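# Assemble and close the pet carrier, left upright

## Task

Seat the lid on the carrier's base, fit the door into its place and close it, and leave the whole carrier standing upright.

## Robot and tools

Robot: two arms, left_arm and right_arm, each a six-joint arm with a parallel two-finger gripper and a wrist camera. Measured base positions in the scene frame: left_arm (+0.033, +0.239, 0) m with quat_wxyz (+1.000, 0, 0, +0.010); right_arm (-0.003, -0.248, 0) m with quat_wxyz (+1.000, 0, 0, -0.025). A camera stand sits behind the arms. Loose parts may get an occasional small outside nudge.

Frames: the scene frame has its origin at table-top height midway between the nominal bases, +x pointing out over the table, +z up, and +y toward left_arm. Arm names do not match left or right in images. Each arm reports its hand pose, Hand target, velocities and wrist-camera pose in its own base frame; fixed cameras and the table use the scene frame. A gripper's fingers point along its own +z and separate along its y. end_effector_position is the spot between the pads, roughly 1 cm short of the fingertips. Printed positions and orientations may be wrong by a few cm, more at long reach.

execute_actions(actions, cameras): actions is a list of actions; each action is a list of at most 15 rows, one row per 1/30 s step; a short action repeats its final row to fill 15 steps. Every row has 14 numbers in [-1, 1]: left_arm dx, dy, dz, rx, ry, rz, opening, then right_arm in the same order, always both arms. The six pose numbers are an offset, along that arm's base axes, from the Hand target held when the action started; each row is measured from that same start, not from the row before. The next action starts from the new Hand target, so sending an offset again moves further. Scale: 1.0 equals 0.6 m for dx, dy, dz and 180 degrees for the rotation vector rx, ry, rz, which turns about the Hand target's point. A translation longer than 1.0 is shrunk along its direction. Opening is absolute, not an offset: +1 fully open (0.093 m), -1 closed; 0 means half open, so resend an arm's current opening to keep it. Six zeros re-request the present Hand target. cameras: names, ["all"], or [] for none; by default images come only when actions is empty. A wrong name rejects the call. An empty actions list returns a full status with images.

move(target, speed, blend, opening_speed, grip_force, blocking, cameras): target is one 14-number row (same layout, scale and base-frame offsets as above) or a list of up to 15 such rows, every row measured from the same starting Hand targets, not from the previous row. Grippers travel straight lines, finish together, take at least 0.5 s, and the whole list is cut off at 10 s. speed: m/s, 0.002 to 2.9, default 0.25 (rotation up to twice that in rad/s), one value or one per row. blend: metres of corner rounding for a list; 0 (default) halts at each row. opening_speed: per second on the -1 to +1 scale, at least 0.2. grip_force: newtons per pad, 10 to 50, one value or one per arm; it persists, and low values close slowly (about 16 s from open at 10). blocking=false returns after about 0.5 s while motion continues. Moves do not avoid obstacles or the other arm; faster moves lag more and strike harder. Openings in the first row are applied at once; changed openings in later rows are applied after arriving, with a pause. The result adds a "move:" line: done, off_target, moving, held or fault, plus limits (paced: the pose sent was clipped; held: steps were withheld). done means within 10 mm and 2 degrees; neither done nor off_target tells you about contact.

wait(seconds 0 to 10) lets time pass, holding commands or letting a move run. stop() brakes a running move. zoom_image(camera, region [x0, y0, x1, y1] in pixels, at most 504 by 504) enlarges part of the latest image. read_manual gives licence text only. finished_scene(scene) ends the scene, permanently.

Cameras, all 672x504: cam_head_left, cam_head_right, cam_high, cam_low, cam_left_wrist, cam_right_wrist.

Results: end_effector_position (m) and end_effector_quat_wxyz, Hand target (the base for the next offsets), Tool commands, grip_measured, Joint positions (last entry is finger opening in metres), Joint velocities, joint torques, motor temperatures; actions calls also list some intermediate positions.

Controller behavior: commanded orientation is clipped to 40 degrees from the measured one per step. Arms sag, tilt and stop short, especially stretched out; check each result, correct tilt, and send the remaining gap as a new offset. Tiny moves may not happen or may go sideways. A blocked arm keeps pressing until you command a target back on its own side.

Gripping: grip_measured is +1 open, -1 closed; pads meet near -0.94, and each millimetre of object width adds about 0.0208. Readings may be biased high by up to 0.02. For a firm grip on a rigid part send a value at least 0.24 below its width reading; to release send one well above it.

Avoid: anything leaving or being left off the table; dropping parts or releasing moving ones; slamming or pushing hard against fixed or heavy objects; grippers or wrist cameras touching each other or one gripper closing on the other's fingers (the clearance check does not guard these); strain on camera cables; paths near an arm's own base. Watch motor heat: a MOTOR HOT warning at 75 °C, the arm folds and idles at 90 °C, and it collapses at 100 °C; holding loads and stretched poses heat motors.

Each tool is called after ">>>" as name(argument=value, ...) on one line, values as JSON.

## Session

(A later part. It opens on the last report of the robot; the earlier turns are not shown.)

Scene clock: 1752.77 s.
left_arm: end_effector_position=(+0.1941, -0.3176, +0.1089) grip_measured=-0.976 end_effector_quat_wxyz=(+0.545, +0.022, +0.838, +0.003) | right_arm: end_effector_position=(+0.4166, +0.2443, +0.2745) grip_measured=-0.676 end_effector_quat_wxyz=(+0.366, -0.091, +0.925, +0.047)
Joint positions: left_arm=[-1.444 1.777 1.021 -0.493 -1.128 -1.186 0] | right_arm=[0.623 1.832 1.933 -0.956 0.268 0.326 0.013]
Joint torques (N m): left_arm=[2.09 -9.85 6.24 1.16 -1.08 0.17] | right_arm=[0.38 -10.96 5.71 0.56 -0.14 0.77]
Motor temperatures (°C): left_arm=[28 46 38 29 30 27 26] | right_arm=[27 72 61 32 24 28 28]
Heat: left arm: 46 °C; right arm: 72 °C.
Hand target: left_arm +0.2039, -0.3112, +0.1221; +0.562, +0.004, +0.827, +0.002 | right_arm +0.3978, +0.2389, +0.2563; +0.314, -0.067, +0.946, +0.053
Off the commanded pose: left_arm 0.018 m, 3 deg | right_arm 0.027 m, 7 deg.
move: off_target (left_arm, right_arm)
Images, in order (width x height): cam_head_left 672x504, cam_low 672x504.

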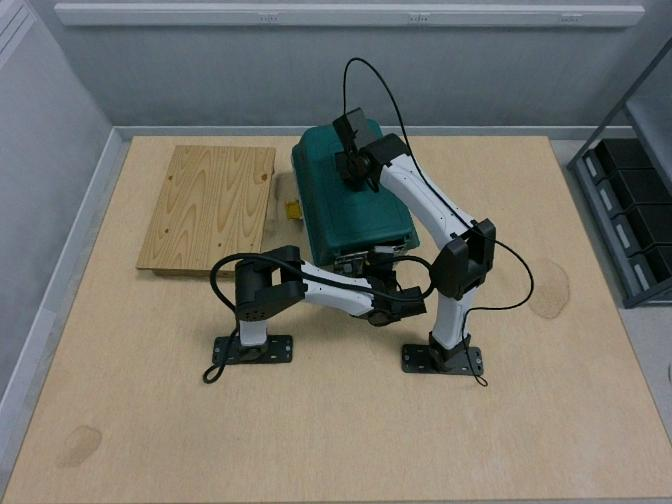

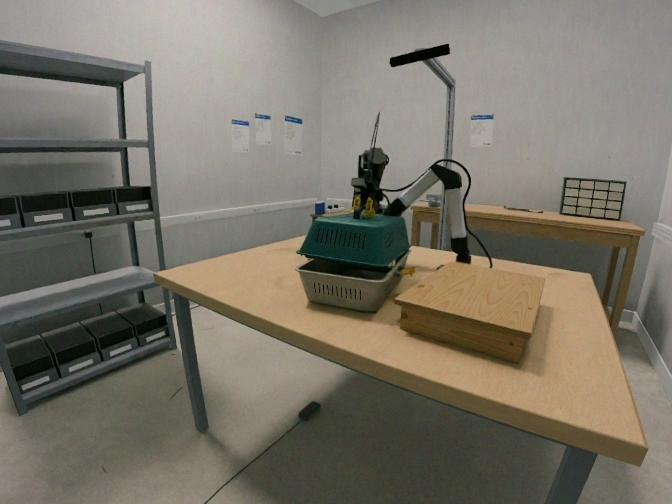

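>>> move(target=[[0.0,0.0,0.0,0,0,0.0,-1, 0.012,0.0,-0.02,0,0.0,0,-1]], speed=0.04, cameras=["cam_head_left","cam_low"])

>>> zoom_image(camera="cam_head_left", region=[325, 240, 360, 275])

>>> zoom_image(camera="cam_head_left", region=[390, 225, 425, 260])

>>> zoom_image(camera="cam_low", region=[270, 190, 430, 310])

Scene clock: 1771.33 s.
left_arm: end_effector_position=(+0.1940, -0.3171, +0.1084) grip_measured=-0.976 end_effector_quat_wxyz=(+0.544, +0.023, +0.838, +0.004) | right_arm: end_effector_position=(+0.4190, +0.2462, +0.2662) grip_measured=-0.676 end_effector_quat_wxyz=(+0.362, -0.091, +0.926, +0.055)
Joint positions: left_arm=[-1.444 1.777 1.02 -0.495 -1.128 -1.186 0] | right_arm=[0.616 1.832 1.901 -0.924 0.247 0.327 0.013]
Joint torques (N m): left_arm=[2.07 -9.85 6.37 1.16 -1.09 0.17] | right_arm=[0.03 -10.24 5.3 0.7 -0.04 0.67]
Motor temperatures (°C): left_arm=[28 48 38 29 30 27 26] | right_arm=[27 72 59 30 24 28 28]
Heat: left arm: 48 °C; right arm: 72 °C.
Hand target: left_arm +0.2039, -0.3112, +0.1221; +0.562, +0.004, +0.827, +0.002 | right_arm +0.4049, +0.2391, +0.2442; +0.314, -0.067, +0.946, +0.054
Off the commanded pose: left_arm 0.018 m, 3 deg | right_arm 0.027 m, 7 deg.
move: off_target (left_arm, right_arm)
Images, in order (width x height): cam_head_left 672x504, cam_low 672x504.

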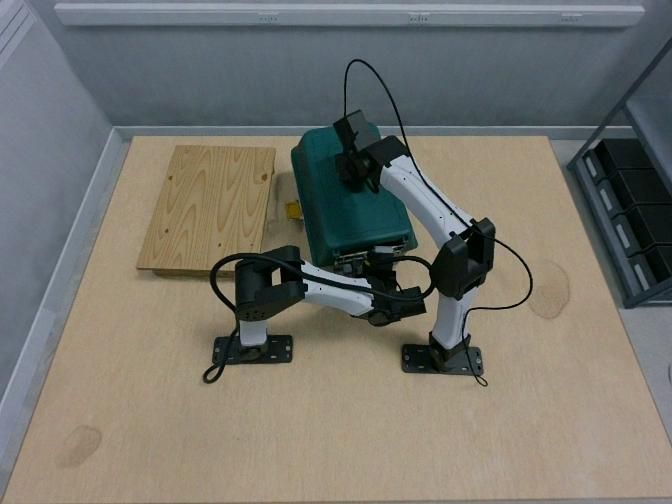

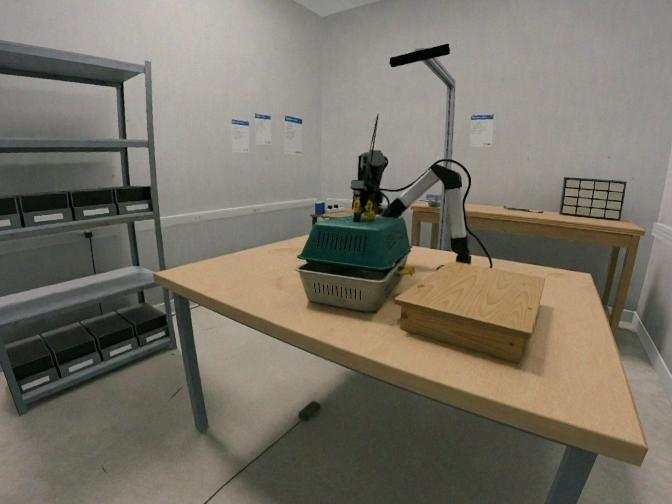

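Scaled by 14.400 from the camera's 672x504 image, which has a finer 960x720 frame.

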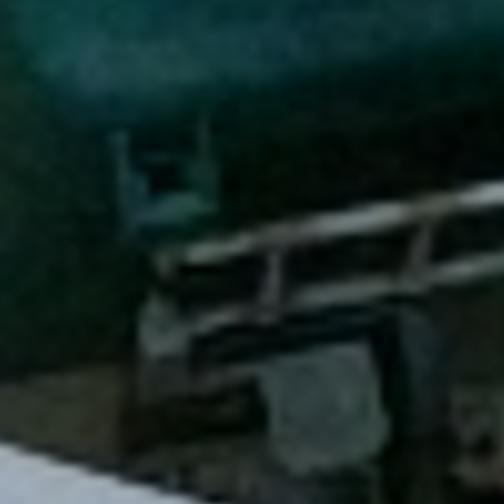

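Scaled by 14.400 from the camera's 672x504 image, which has a finer 960x720 frame.

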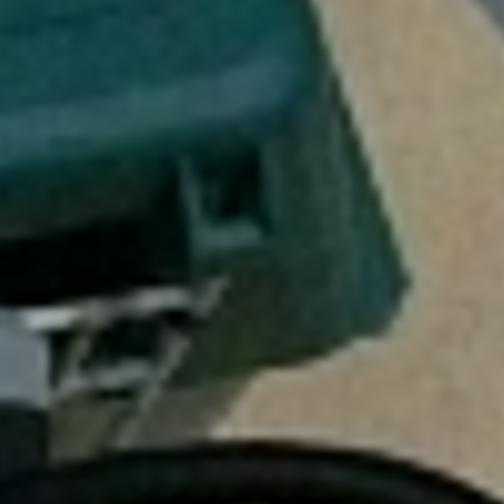

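Scaled by 3.150 from the camera's 672x504 image, which has a finer 960x720 frame.

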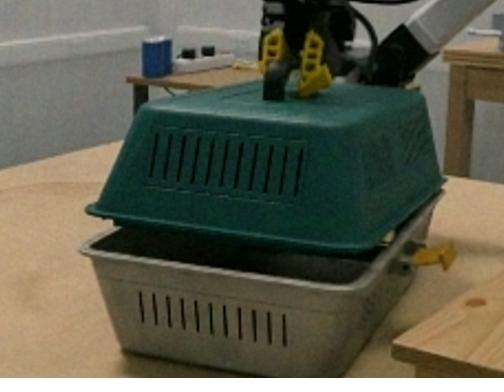

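>>> move(target=[[0.0,0.0,0.0,0,0,0.0,-1, -0.010,-0.003,0.0,0,0.0,0,-1],[0.0,0.0,0.0,0,0,0.0,-1, -0.010,-0.003,-0.02,0,0.0,-0.003,-1]], speed=0.04, cameras=["cam_head_left","cam_low"])

>>> zoom_image(camera="cam_head_left", region=[325, 240, 360, 275])

>>> zoom_image(camera="cam_head_left", region=[390, 225, 425, 260])

>>> zoom_image(camera="cam_low", region=[270, 190, 430, 310])

Scene clock: 1785.57 s.
left_arm: end_effector_position=(+0.1922, -0.3177, +0.1083) grip_measured=-0.976 end_effector_quat_wxyz=(+0.543, +0.026, +0.840, +0.003) | right_arm: end_effector_position=(+0.4252, +0.2484, +0.2478) grip_measured=-0.676 end_effector_quat_wxyz=(+0.366, -0.086, +0.925, +0.057)
Joint positions: left_arm=[-1.448 1.775 1.02 -0.499 -1.124 -1.186 0] | right_arm=[0.613 1.83 1.818 -0.834 0.249 0.334 0.013]
Joint torques (N m): left_arm=[2.52 -9.66 6.41 1.19 -1.15 0.16] | right_arm=[0.84 -13.03 4.77 0.4 0.02 0.73]
Motor temperatures (°C): left_arm=[28 48 38 29 31 27 26] | right_arm=[27 72 57 29 24 28 28]
Heat: left arm: 48 °C; right arm: 72 °C.
Hand target: left_arm +0.2039, -0.3111, +0.1221; +0.562, +0.004, +0.827, +0.002 | right_arm +0.3989, +0.2371, +0.2322; +0.314, -0.062, +0.946, +0.052
Off the commanded pose: left_arm 0.019 m, 4 deg | right_arm 0.033 m, 7 deg.
move: off_target (left_arm, right_arm)
Images, in order (width x height): cam_head_left 672x504, cam_low 672x504.

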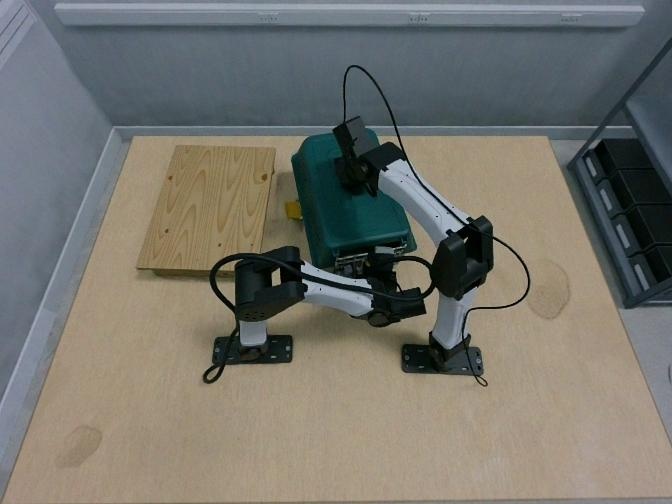

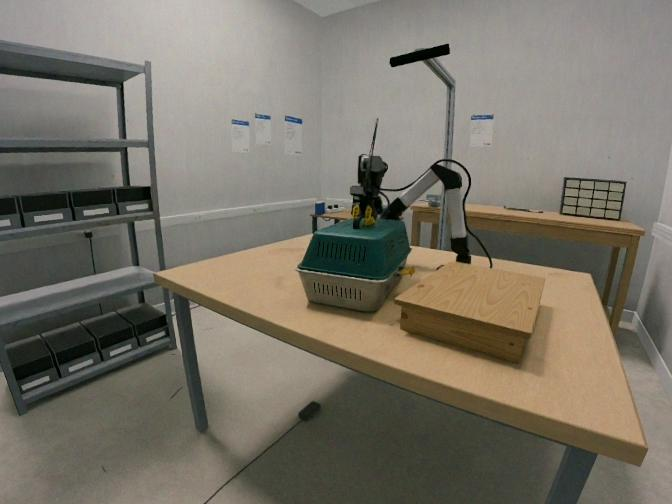

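Scaled by 14.400 from the camera's 672x504 image, which has a finer 960x720 frame.

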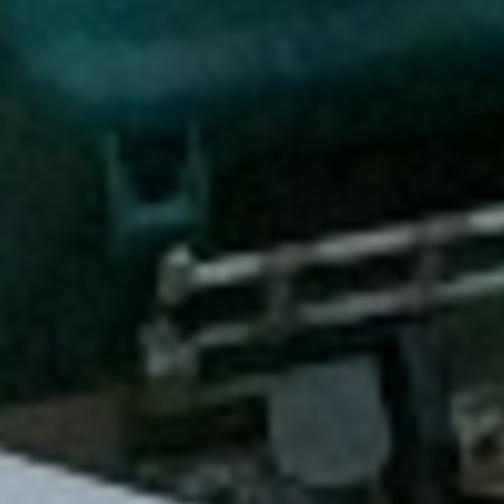

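Scaled by 14.400 from the camera's 672x504 image, which has a finer 960x720 frame.

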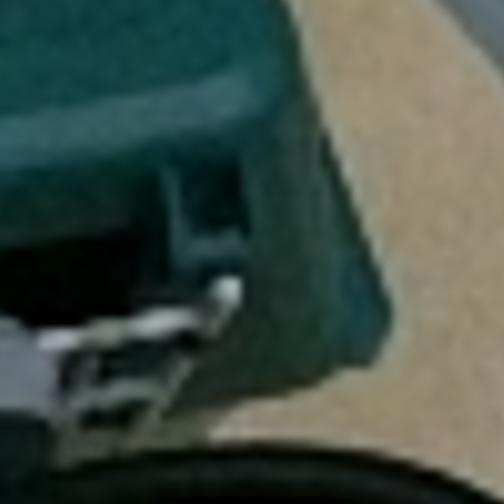

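Scaled by 3.150 from the camera's 672x504 image, which has a finer 960x720 frame.

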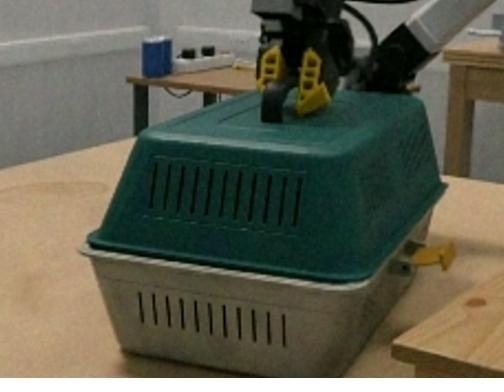

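>>> move(target=[[0.0,0.0,0.0,0,0,0.0,-1, 0.012,0.0,0.09,0,-0.006,0.0,-1]], speed=0.05, cameras=["cam_head_left","cam_low"])

>>> zoom_image(camera="cam_head_left", region=[300, 215, 430, 295])

>>> zoom_image(camera="cam_low", region=[270, 190, 430, 310])

Scene clock: 1808.40 s.
left_arm: end_effector_position=(+0.1955, -0.3160, +0.1085) grip_measured=-0.976 end_effector_quat_wxyz=(+0.545, +0.020, +0.838, +0.004) | right_arm: end_effector_position=(+0.4109, +0.2399, +0.2805) grip_measured=-0.676 end_effector_quat_wxyz=(+0.330, -0.076, +0.940, +0.048)
Joint positions: left_arm=[-1.439 1.775 1.017 -0.491 -1.127 -1.186 0] | right_arm=[0.613 1.892 2.088 -1.125 0.24 0.372 0.013]
Joint torques (N m): left_arm=[1.61 -9.65 6.65 1.14 -1.09 0.18] | right_arm=[0.18 -10.77 9.16 0.91 0.11 0.2]
Motor temperatures (°C): left_arm=[28 50 38 29 31 27 26] | right_arm=[27 71 55 28 24 28 28]
Heat: left arm: 50 °C; right arm: 71 °C.
Hand target: left_arm +0.2039, -0.3112, +0.1221; +0.562, +0.004, +0.827, +0.002 | right_arm +0.4061, +0.2372, +0.2861; +0.323, -0.063, +0.943, +0.051
Off the commanded pose: left_arm 0.017 m, 3 deg | right_arm 0.008 m, 2 deg.
move: off_target (left_arm)
Images, in order (width x height): cam_head_left 672x504, cam_low 672x504.

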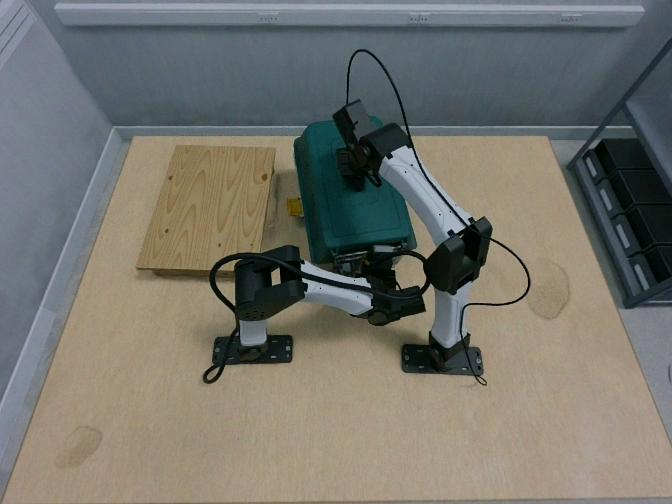

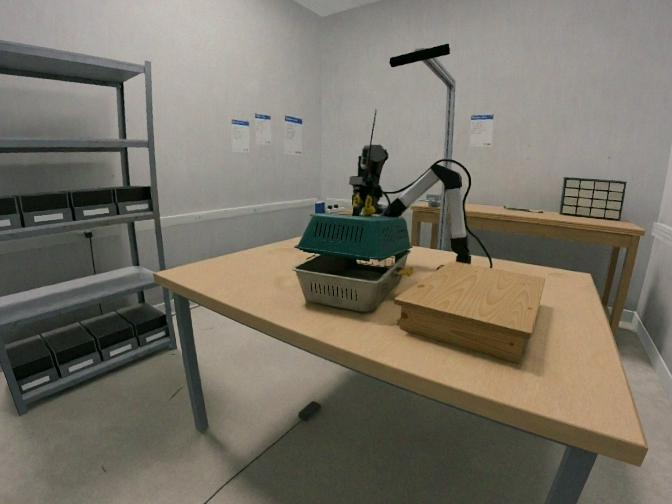

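Scaled by 3.877 from the camera's 672x504 image, which has a finer 960x720 frame.

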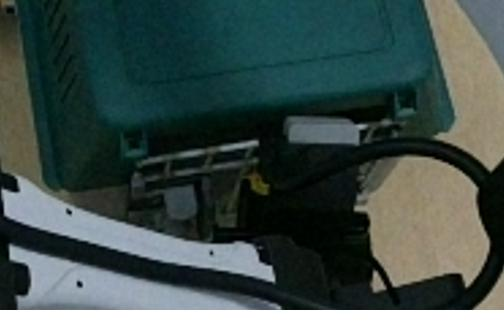

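Scaled by 3.150 from the camera's 672x504 image, which has a finer 960x720 frame.

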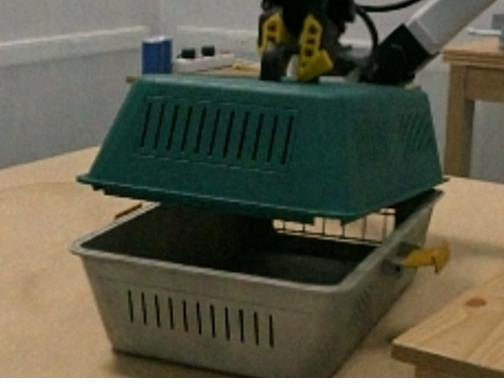

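>>> zoom_image(camera="cam_head_left", region=[325, 240, 360, 275])

>>> zoom_image(camera="cam_head_left", region=[390, 225, 425, 260])

Scaled by 14.400 from the camera's 672x504 image, which has a finer 960x720 frame.

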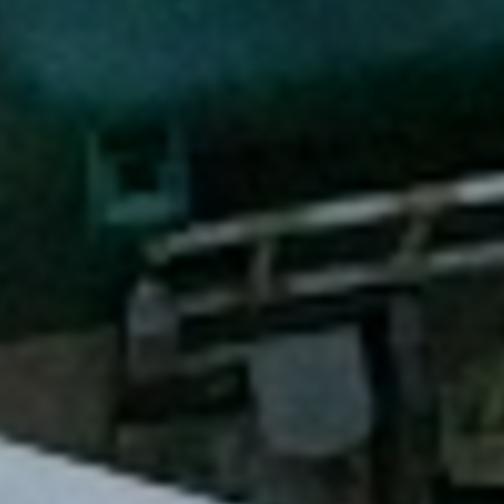

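Scaled by 14.400 from the camera's 672x504 image, which has a finer 960x720 frame.

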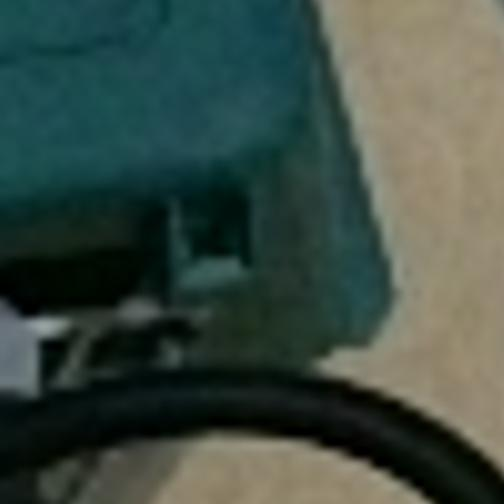

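>>> move(target=[[0.0,0.0,0.0,0,0,0.0,-1, -0.014,-0.004,-0.02,0,0.012,0.0,-1]], speed=0.04, cameras=["cam_head_left","cam_low"])

>>> zoom_image(camera="cam_head_left", region=[325, 240, 360, 275])

>>> zoom_image(camera="cam_head_left", region=[390, 225, 425, 260])

>>> zoom_image(camera="cam_low", region=[270, 190, 430, 310])

Scene clock: 1838.00 s.
left_arm: end_effector_position=(+0.1955, -0.3160, +0.1085) grip_measured=-0.976 end_effector_quat_wxyz=(+0.545, +0.020, +0.838, +0.004) | right_arm: end_effector_position=(+0.4119, +0.2408, +0.2776) grip_measured=-0.675 end_effector_quat_wxyz=(+0.330, -0.075, +0.940, +0.049)
Joint positions: left_arm=[-1.439 1.775 1.017 -0.491 -1.127 -1.186 0] | right_arm=[0.613 1.892 2.076 -1.112 0.24 0.374 0.013]
Joint torques (N m): left_arm=[1.59 -9.66 6.65 1.13 -1.09 0.18] | right_arm=[0.18 -12.59 5.57 0.8 -0.04 0.32]
Motor temperatures (°C): left_arm=[28 50 39 29 31 27 26] | right_arm=[27 66 56 28 24 28 28]
Heat: left arm: 50 °C; right arm: 66 °C.
Hand target: left_arm +0.2039, -0.3112, +0.1221; +0.562, +0.004, +0.827, +0.002 | right_arm +0.3977, +0.2347, +0.2741; +0.305, -0.062, +0.949, +0.053
Off the commanded pose: left_arm 0.017 m, 3 deg | right_arm 0.016 m, 3 deg.
move: off_target (left_arm, right_arm)
Images, in order (width x height): cam_head_left 672x504, cam_low 672x504.

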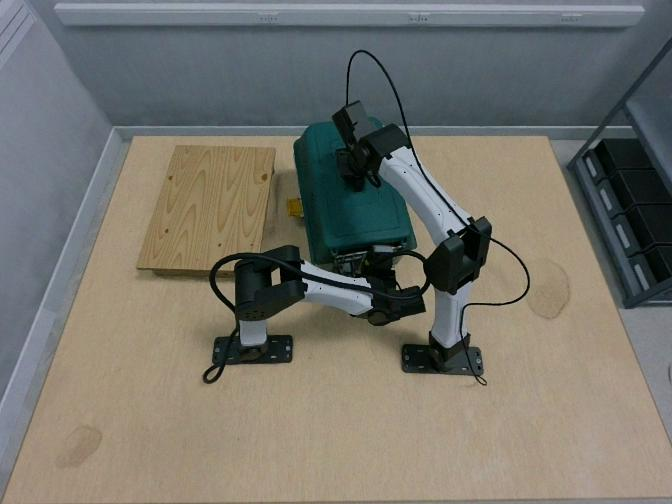

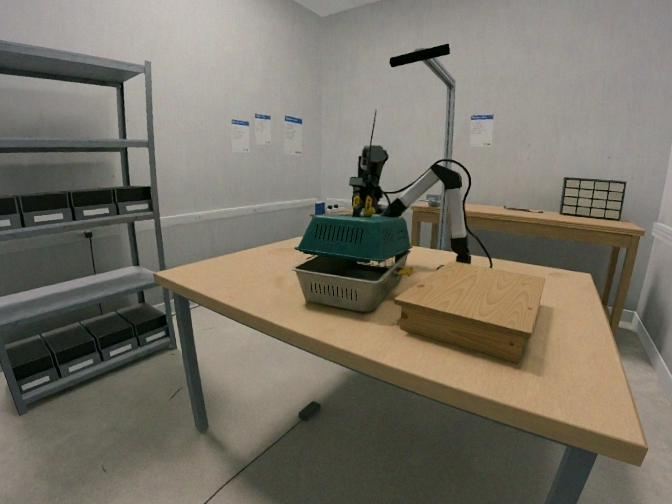

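Scaled by 14.400 from the camera's 672x504 image, which has a finer 960x720 frame.

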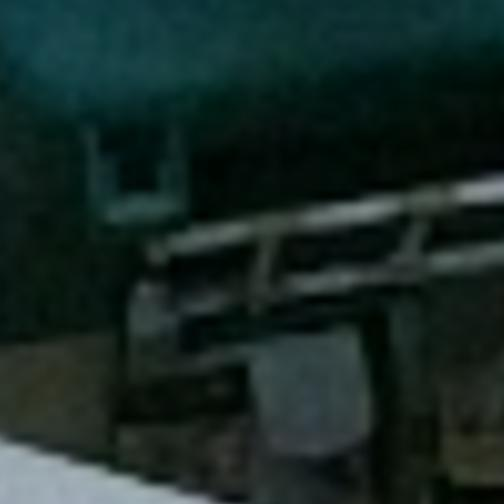

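Scaled by 14.400 from the camera's 672x504 image, which has a finer 960x720 frame.

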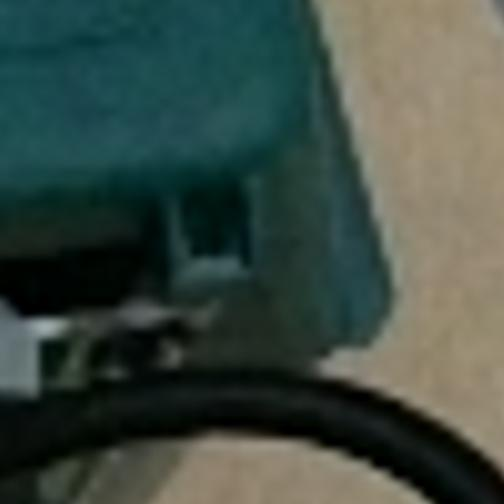

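Scaled by 3.150 from the camera's 672x504 image, which has a finer 960x720 frame.

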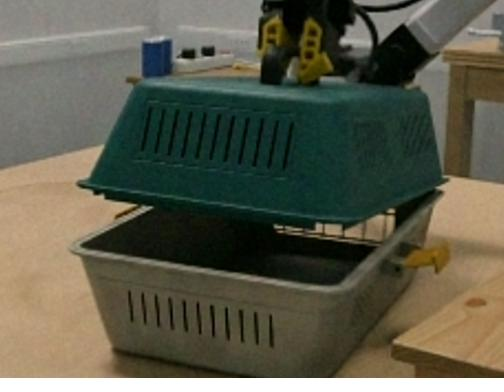

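>>> move(target=[[0.0,0.0,0.0,0,0,0.0,-1, -0.012,-0.002,-0.015,0,0.008,0.0,-1]], speed=0.04, cameras=["cam_head_left","cam_low"])

>>> zoom_image(camera="cam_head_left", region=[325, 240, 360, 275])

>>> zoom_image(camera="cam_head_left", region=[390, 225, 425, 260])

>>> zoom_image(camera="cam_low", region=[270, 190, 430, 310])

Scene clock: 1852.30 s.
left_arm: end_effector_position=(+0.1954, -0.3158, +0.1083) grip_measured=-0.976 end_effector_quat_wxyz=(+0.544, +0.020, +0.839, +0.004) | right_arm: end_effector_position=(+0.4134, +0.2432, +0.2718) grip_measured=-0.675 end_effector_quat_wxyz=(+0.332, -0.077, +0.939, +0.053)
Joint positions: left_arm=[-1.439 1.775 1.017 -0.492 -1.127 -1.186 0] | right_arm=[0.613 1.883 2.035 -1.073 0.233 0.371 0.013]
Joint torques (N m): left_arm=[1.61 -9.65 6.67 1.14 -1.09 0.18] | right_arm=[0.47 -13.53 4.89 0.52 -0.06 0.48]
Motor temperatures (°C): left_arm=[28 50 39 29 31 27 26] | right_arm=[27 67 55 28 24 28 28]
Heat: left arm: 50 °C; right arm: 67 °C.
Hand target: left_arm +0.2039, -0.3112, +0.1221; +0.562, +0.004, +0.827, +0.002 | right_arm +0.3905, +0.2336, +0.2652; +0.293, -0.061, +0.953, +0.053
Off the commanded pose: left_arm 0.017 m, 3 deg | right_arm 0.026 m, 5 deg.
move: off_target (left_arm, right_arm)
Images, in order (width x height): cam_head_left 672x504, cam_low 672x504.

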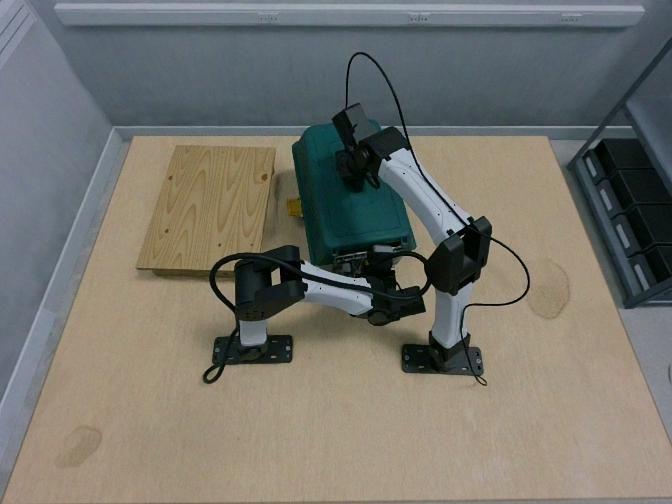

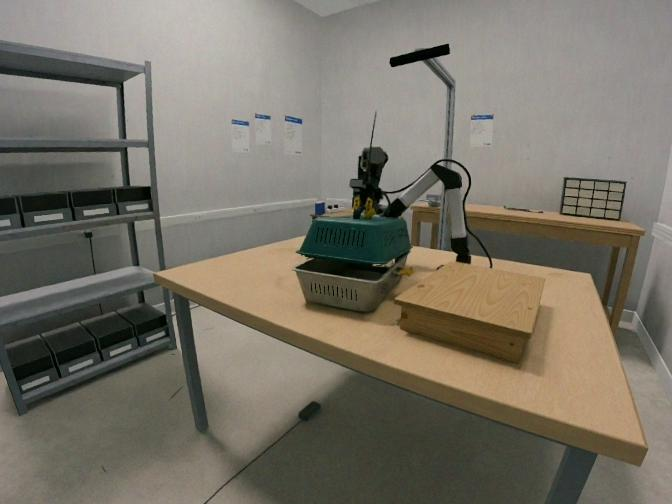

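Scaled by 14.400 from the camera's 672x504 image, which has a finer 960x720 frame.

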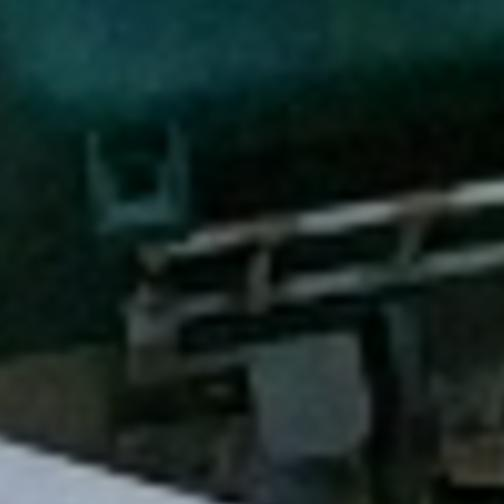

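Scaled by 14.400 from the camera's 672x504 image, which has a finer 960x720 frame.

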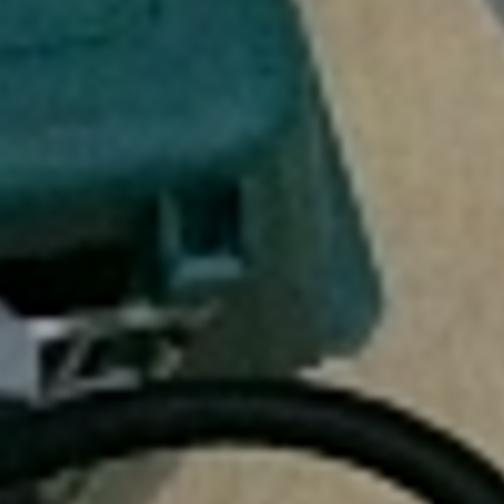

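Scaled by 3.150 from the camera's 672x504 image, which has a finer 960x720 frame.

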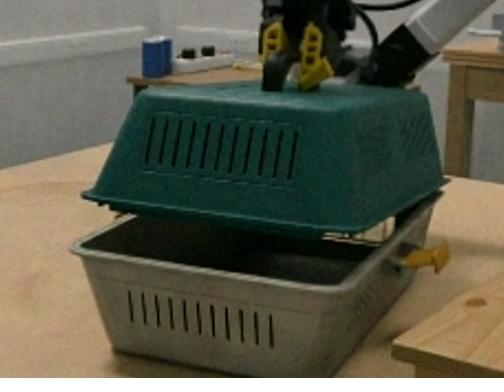

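>>> move(target=[[0.0,0.0,0.0,0,0,0.0,-1, -0.016,-0.008,-0.008,0,0.004,0.0,-1]], speed=0.04, cameras=["cam_head_left","cam_low"])

>>> zoom_image(camera="cam_head_left", region=[325, 240, 360, 275])

>>> zoom_image(camera="cam_head_left", region=[390, 225, 425, 260])

>>> zoom_image(camera="cam_low", region=[270, 190, 430, 310])

Scene clock: 1864.97 s.
left_arm: end_effector_position=(+0.1950, -0.3161, +0.1080) grip_measured=-0.976 end_effector_quat_wxyz=(+0.543, +0.021, +0.839, +0.004) | right_arm: end_effector_position=(+0.4097, +0.2405, +0.2759) grip_measured=-0.675 end_effector_quat_wxyz=(+0.343, -0.075, +0.935, +0.059)
Joint positions: left_arm=[-1.439 1.775 1.017 -0.492 -1.125 -1.186 0] | right_arm=[0.613 1.838 1.976 -1.03 0.233 0.371 0.013]
Joint torques (N m): left_arm=[1.66 -9.65 6.68 1.14 -1.12 0.18] | right_arm=[0.62 -12.9 4.49 0.29 -0.09 0.53]
Motor temperatures (°C): left_arm=[28 50 39 29 31 27 26] | right_arm=[27 73 55 27 24 28 28]
Heat: left arm: 50 °C; right arm: 73 °C.
Hand target: left_arm +0.2039, -0.3112, +0.1221; +0.562, +0.004, +0.827, +0.002 | right_arm +0.3809, +0.2287, +0.2604; +0.287, -0.061, +0.954, +0.054
Off the commanded pose: left_arm 0.017 m, 3 deg | right_arm 0.035 m, 7 deg.
move: off_target (left_arm, right_arm)
Images, in order (width x height): cam_head_left 672x504, cam_low 672x504.

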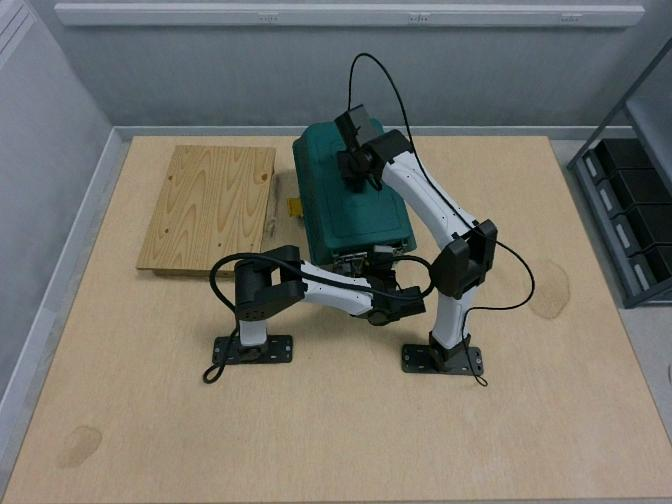

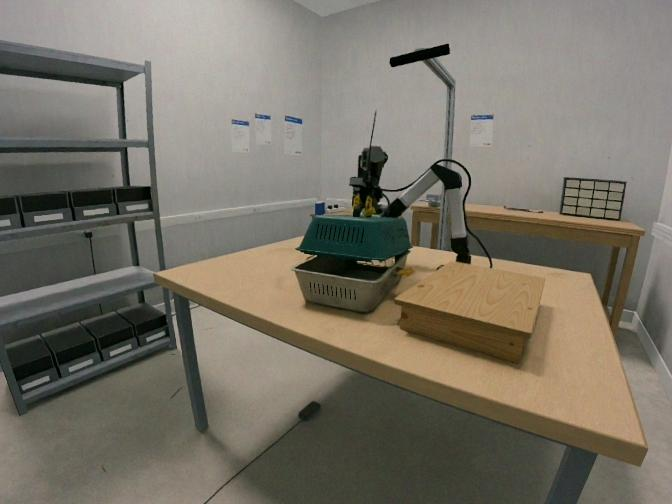

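Scaled by 14.400 from the camera's 672x504 image, which has a finer 960x720 frame.

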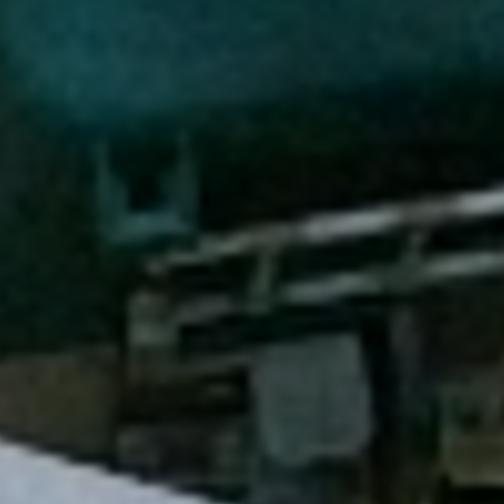

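Scaled by 14.400 from the camera's 672x504 image, which has a finer 960x720 frame.

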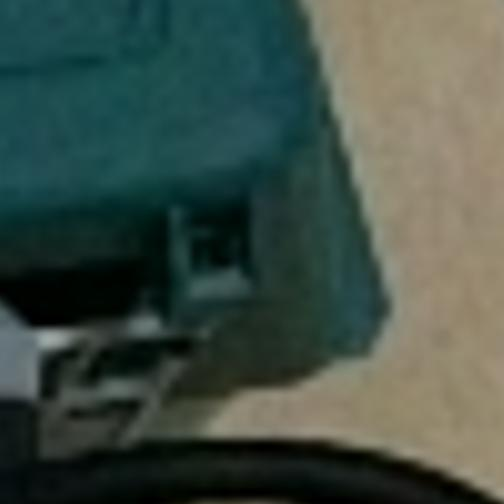

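Scaled by 3.150 from the camera's 672x504 image, which has a finer 960x720 frame.

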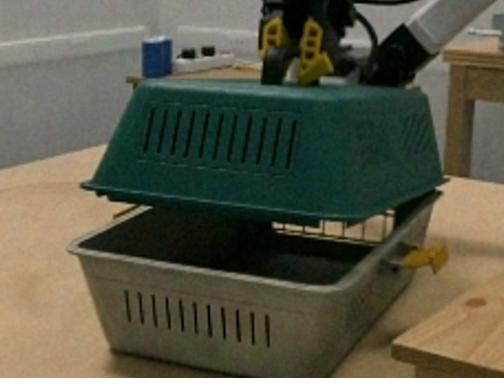

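>>> move(target=[[0.0,0.0,0.0,0,0,0.0,-1, 0.0,0.0,-0.022,0,0.008,0.0,-1]], speed=0.04, cameras=["cam_head_left","cam_low"])

>>> zoom_image(camera="cam_head_left", region=[325, 240, 360, 275])

>>> zoom_image(camera="cam_head_left", region=[390, 225, 425, 260])

>>> zoom_image(camera="cam_low", region=[270, 190, 430, 310])

Scene clock: 1875.87 s.
left_arm: end_effector_position=(+0.1951, -0.3161, +0.1080) grip_measured=-0.976 end_effector_quat_wxyz=(+0.543, +0.021, +0.839, +0.003) | right_arm: end_effector_position=(+0.4103, +0.2410, +0.2741) grip_measured=-0.675 end_effector_quat_wxyz=(+0.347, -0.074, +0.933, +0.062)
Joint positions: left_arm=[-1.439 1.775 1.017 -0.492 -1.125 -1.186 0] | right_arm=[0.613 1.827 1.947 -1.002 0.233 0.371 0.013]
Joint torques (N m): left_arm=[1.66 -9.63 6.68 1.14 -1.13 0.18] | right_arm=[0.23 -11.7 3.89 0.23 -0.21 0.58]
Motor temperatures (°C): left_arm=[28 50 39 29 31 27 26] | right_arm=[27 75 54 27 24 28 28]
Heat: left arm: 50 °C; right arm: 75 °C. Fold the right arm in close to its base, or ease its load, before you think long.
Hand target: left_arm +0.2039, -0.3112, +0.1221; +0.562, +0.004, +0.827, +0.002 | right_arm +0.3809, +0.2287, +0.2472; +0.275, -0.060, +0.958, +0.054
Off the commanded pose: left_arm 0.017 m, 3 deg | right_arm 0.042 m, 9 deg.
MOTOR HOT: joint 2 (shoulder) of the right arm reports 75 °C; the controller's stop level is 90 °C. To cool a motor, set the load down, stop pushing, or move to a pose that needs little force.
move: off_target (left_arm, right_arm)
Images, in order (width x height): cam_head_left 672x504, cam_low 672x504.

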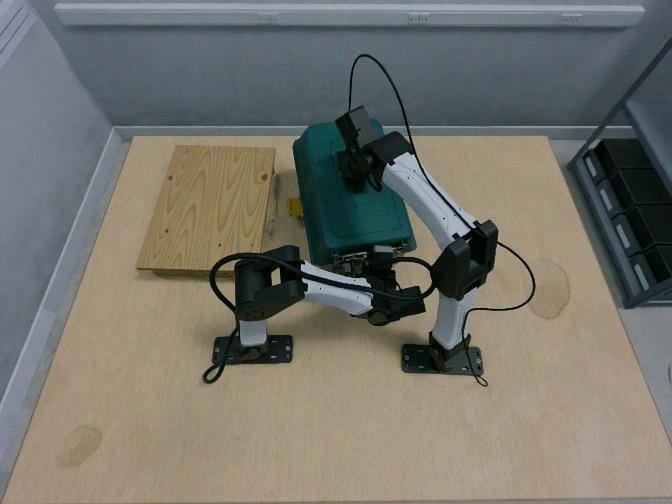

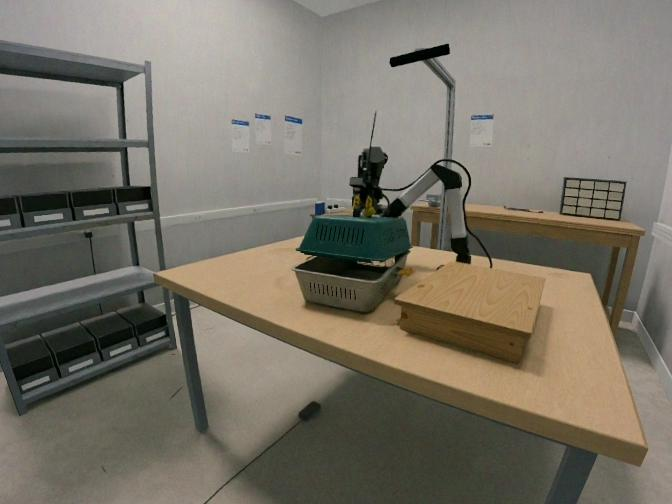

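Scaled by 14.400 from the camera's 672x504 image, which has a finer 960x720 frame.

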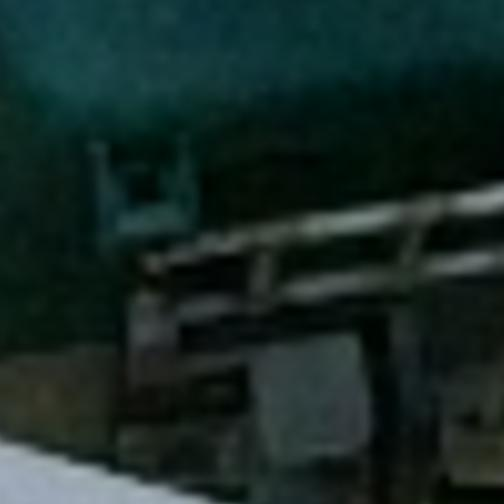

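Scaled by 14.400 from the camera's 672x504 image, which has a finer 960x720 frame.

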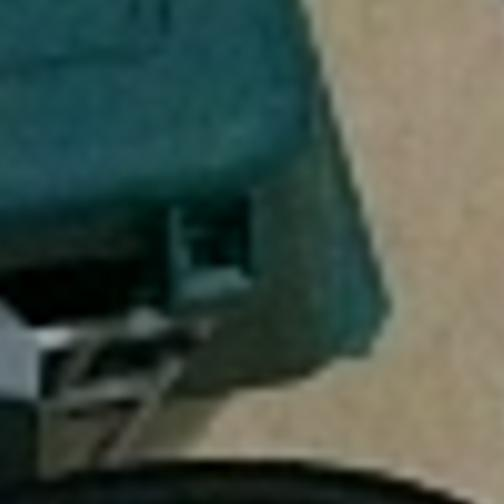

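Scaled by 3.150 from the camera's 672x504 image, which has a finer 960x720 frame.

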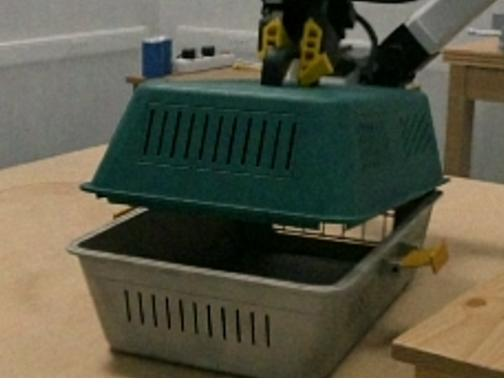

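>>> move(target=[[0.0,0.0,0.0,0,0,0.0,-1, 0.004,-0.003,-0.022,0,-0.008,0.0,-1]], speed=0.05, cameras=["cam_head_left","cam_low"])

>>> zoom_image(camera="cam_head_left", region=[325, 240, 360, 275])

>>> zoom_image(camera="cam_head_left", region=[390, 225, 425, 260])

>>> zoom_image(camera="cam_low", region=[270, 190, 430, 310])

Scene clock: 1894.33 s.
left_arm: end_effector_position=(+0.1951, -0.3164, +0.1082) grip_measured=-0.976 end_effector_quat_wxyz=(+0.544, +0.020, +0.839, +0.003) | right_arm: end_effector_position=(+0.4118, +0.2402, +0.2742) grip_measured=-0.675 end_effector_quat_wxyz=(+0.370, -0.070, +0.924, +0.070)
Joint positions: left_arm=[-1.439 1.775 1.017 -0.489 -1.125 -1.186 0] | right_arm=[0.613 1.779 1.852 -0.902 0.242 0.366 0.013]
Joint torques (N m): left_arm=[1.66 -9.63 6.68 1.12 -1.12 0.18] | right_arm=[0.03 -10.25 3.17 0.22 -0.19 0.53]
Motor temperatures (°C): left_arm=[28 50 39 29 31 27 26] | right_arm=[27 75 52 26 24 28 28]
Heat: left arm: 50 °C; right arm: 75 °C. Fold the right arm in close to its base, or ease its load, before you think long.
Hand target: left_arm +0.2039, -0.3112, +0.1221; +0.562, +0.004, +0.827, +0.002 | right_arm +0.3833, +0.2269, +0.2341; +0.287, -0.061, +0.954, +0.054
Off the commanded pose: left_arm 0.017 m, 3 deg | right_arm 0.051 m, 10 deg.
MOTOR HOT: still on. Joint 2 (shoulder) of the right arm reports 75 °C.
move: off_target (left_arm, right_arm)
Images, in order (width x height): cam_head_left 672x504, cam_low 672x504.

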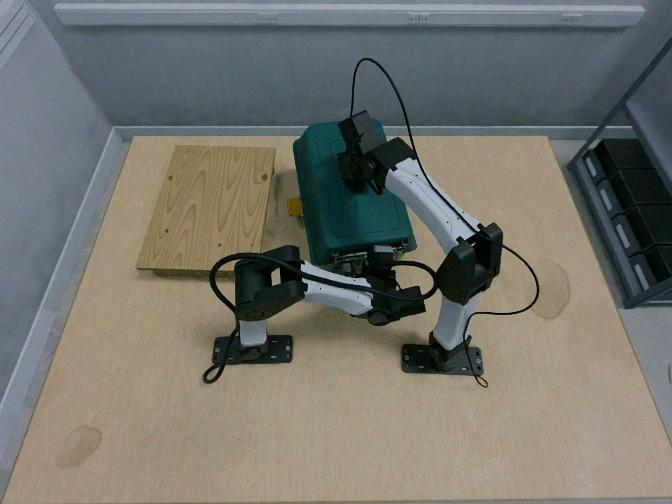

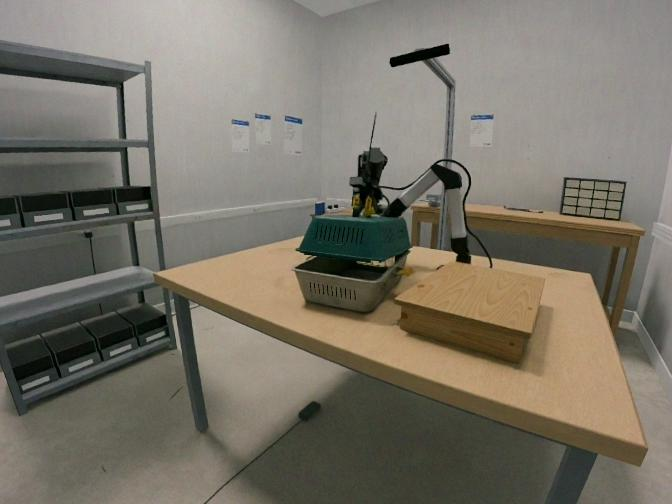

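Scaled by 14.400 from the camera's 672x504 image, which has a finer 960x720 frame.

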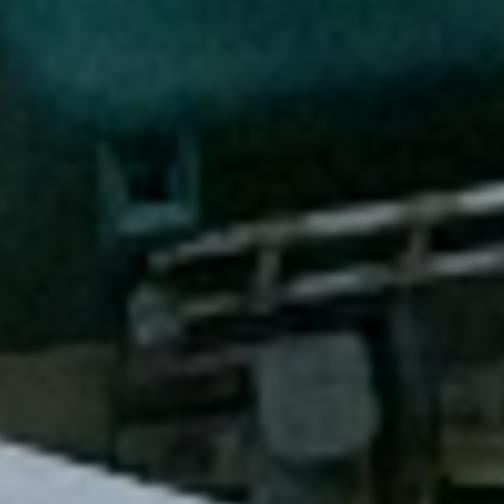

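Scaled by 14.400 from the camera's 672x504 image, which has a finer 960x720 frame.

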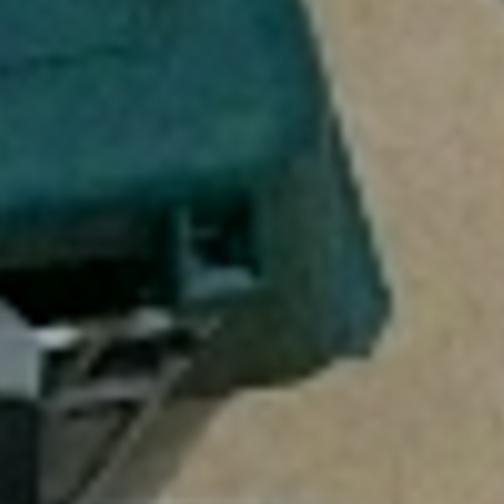

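Scaled by 3.150 from the camera's 672x504 image, which has a finer 960x720 frame.

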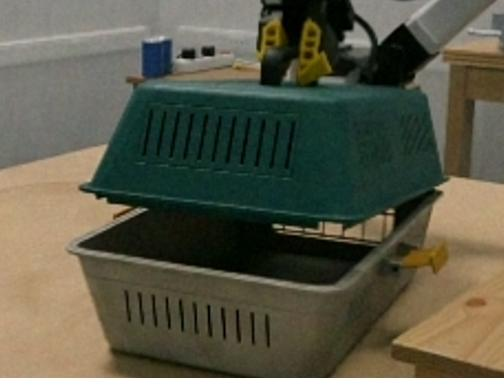

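>>> move(target=[[0.0,0.0,0.0,0,0,0.0,-1, 0.022,0.003,0.0,0,-0.0,0.0,-1]], speed=0.03, cameras=["cam_head_left","cam_low"])

>>> zoom_image(camera="cam_head_left", region=[325, 240, 360, 275])

>>> zoom_image(camera="cam_head_left", region=[390, 225, 425, 260])

>>> zoom_image(camera="cam_low", region=[270, 190, 430, 310])

Scene clock: 1905.10 s.
left_arm: end_effector_position=(+0.1953, -0.3167, +0.1084) grip_measured=-0.976 end_effector_quat_wxyz=(+0.544, +0.020, +0.839, +0.002) | right_arm: end_effector_position=(+0.4146, +0.2383, +0.2746) grip_measured=-0.675 end_effector_quat_wxyz=(+0.369, -0.068, +0.924, +0.070)
Joint positions: left_arm=[-1.439 1.775 1.017 -0.487 -1.126 -1.184 0] | right_arm=[0.605 1.787 1.864 -0.908 0.237 0.365 0.013]
Joint torques (N m): left_arm=[1.65 -9.66 6.67 1.1 -1.11 0.18] | right_arm=[-0.61 -7.6 5.83 0.28 -0.25 0.41]
Motor temperatures (°C): left_arm=[28 50 39 29 31 27 26] | right_arm=[27 71 51 26 24 28 28]
Heat: left arm: 50 °C; right arm: 71 °C.
Hand target: left_arm +0.2039, -0.3112, +0.1221; +0.562, +0.004, +0.827, +0.002 | right_arm +0.3965, +0.2288, +0.2339; +0.287, -0.061, +0.955, +0.054
Off the commanded pose: left_arm 0.017 m, 3 deg | right_arm 0.045 m, 10 deg.
MOTOR HOT: cleared for the motors of the right arm.
move: off_target (left_arm, right_arm)
Images, in order (width x height): cam_head_left 672x504, cam_low 672x504.

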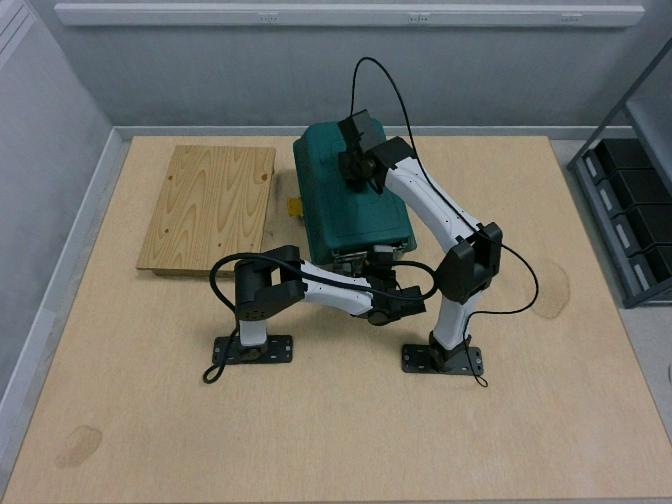

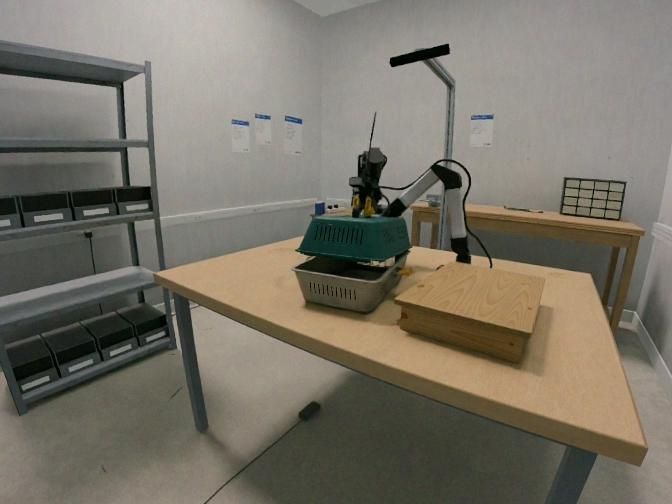

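Scaled by 14.400 from the camera's 672x504 image, which has a finer 960x720 frame.

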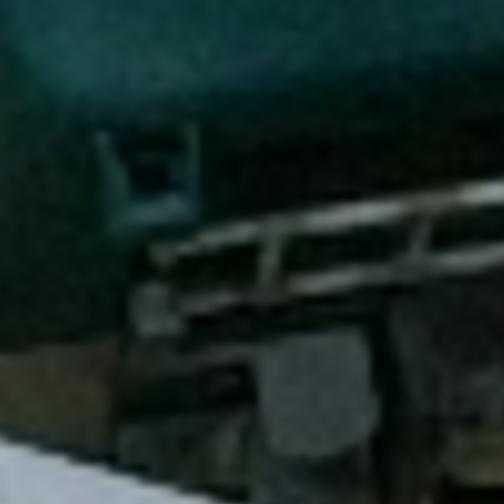

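Scaled by 14.400 from the camera's 672x504 image, which has a finer 960x720 frame.

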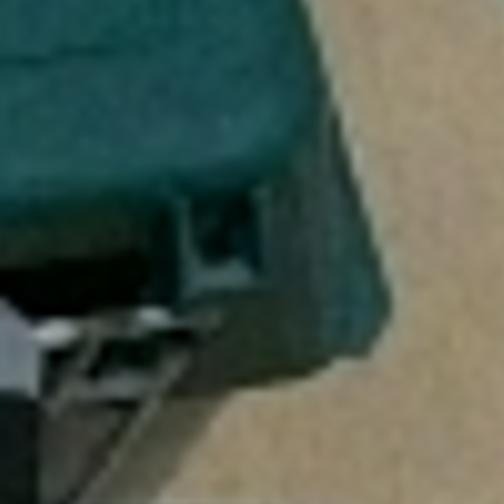

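Scaled by 3.150 from the camera's 672x504 image, which has a finer 960x720 frame.

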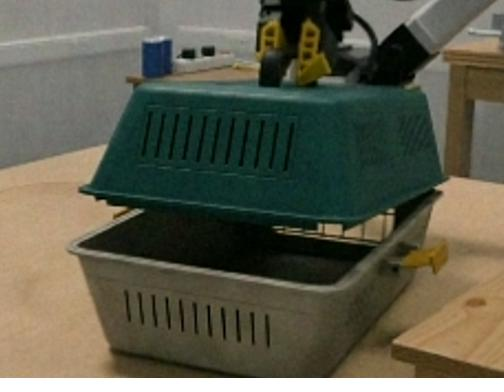

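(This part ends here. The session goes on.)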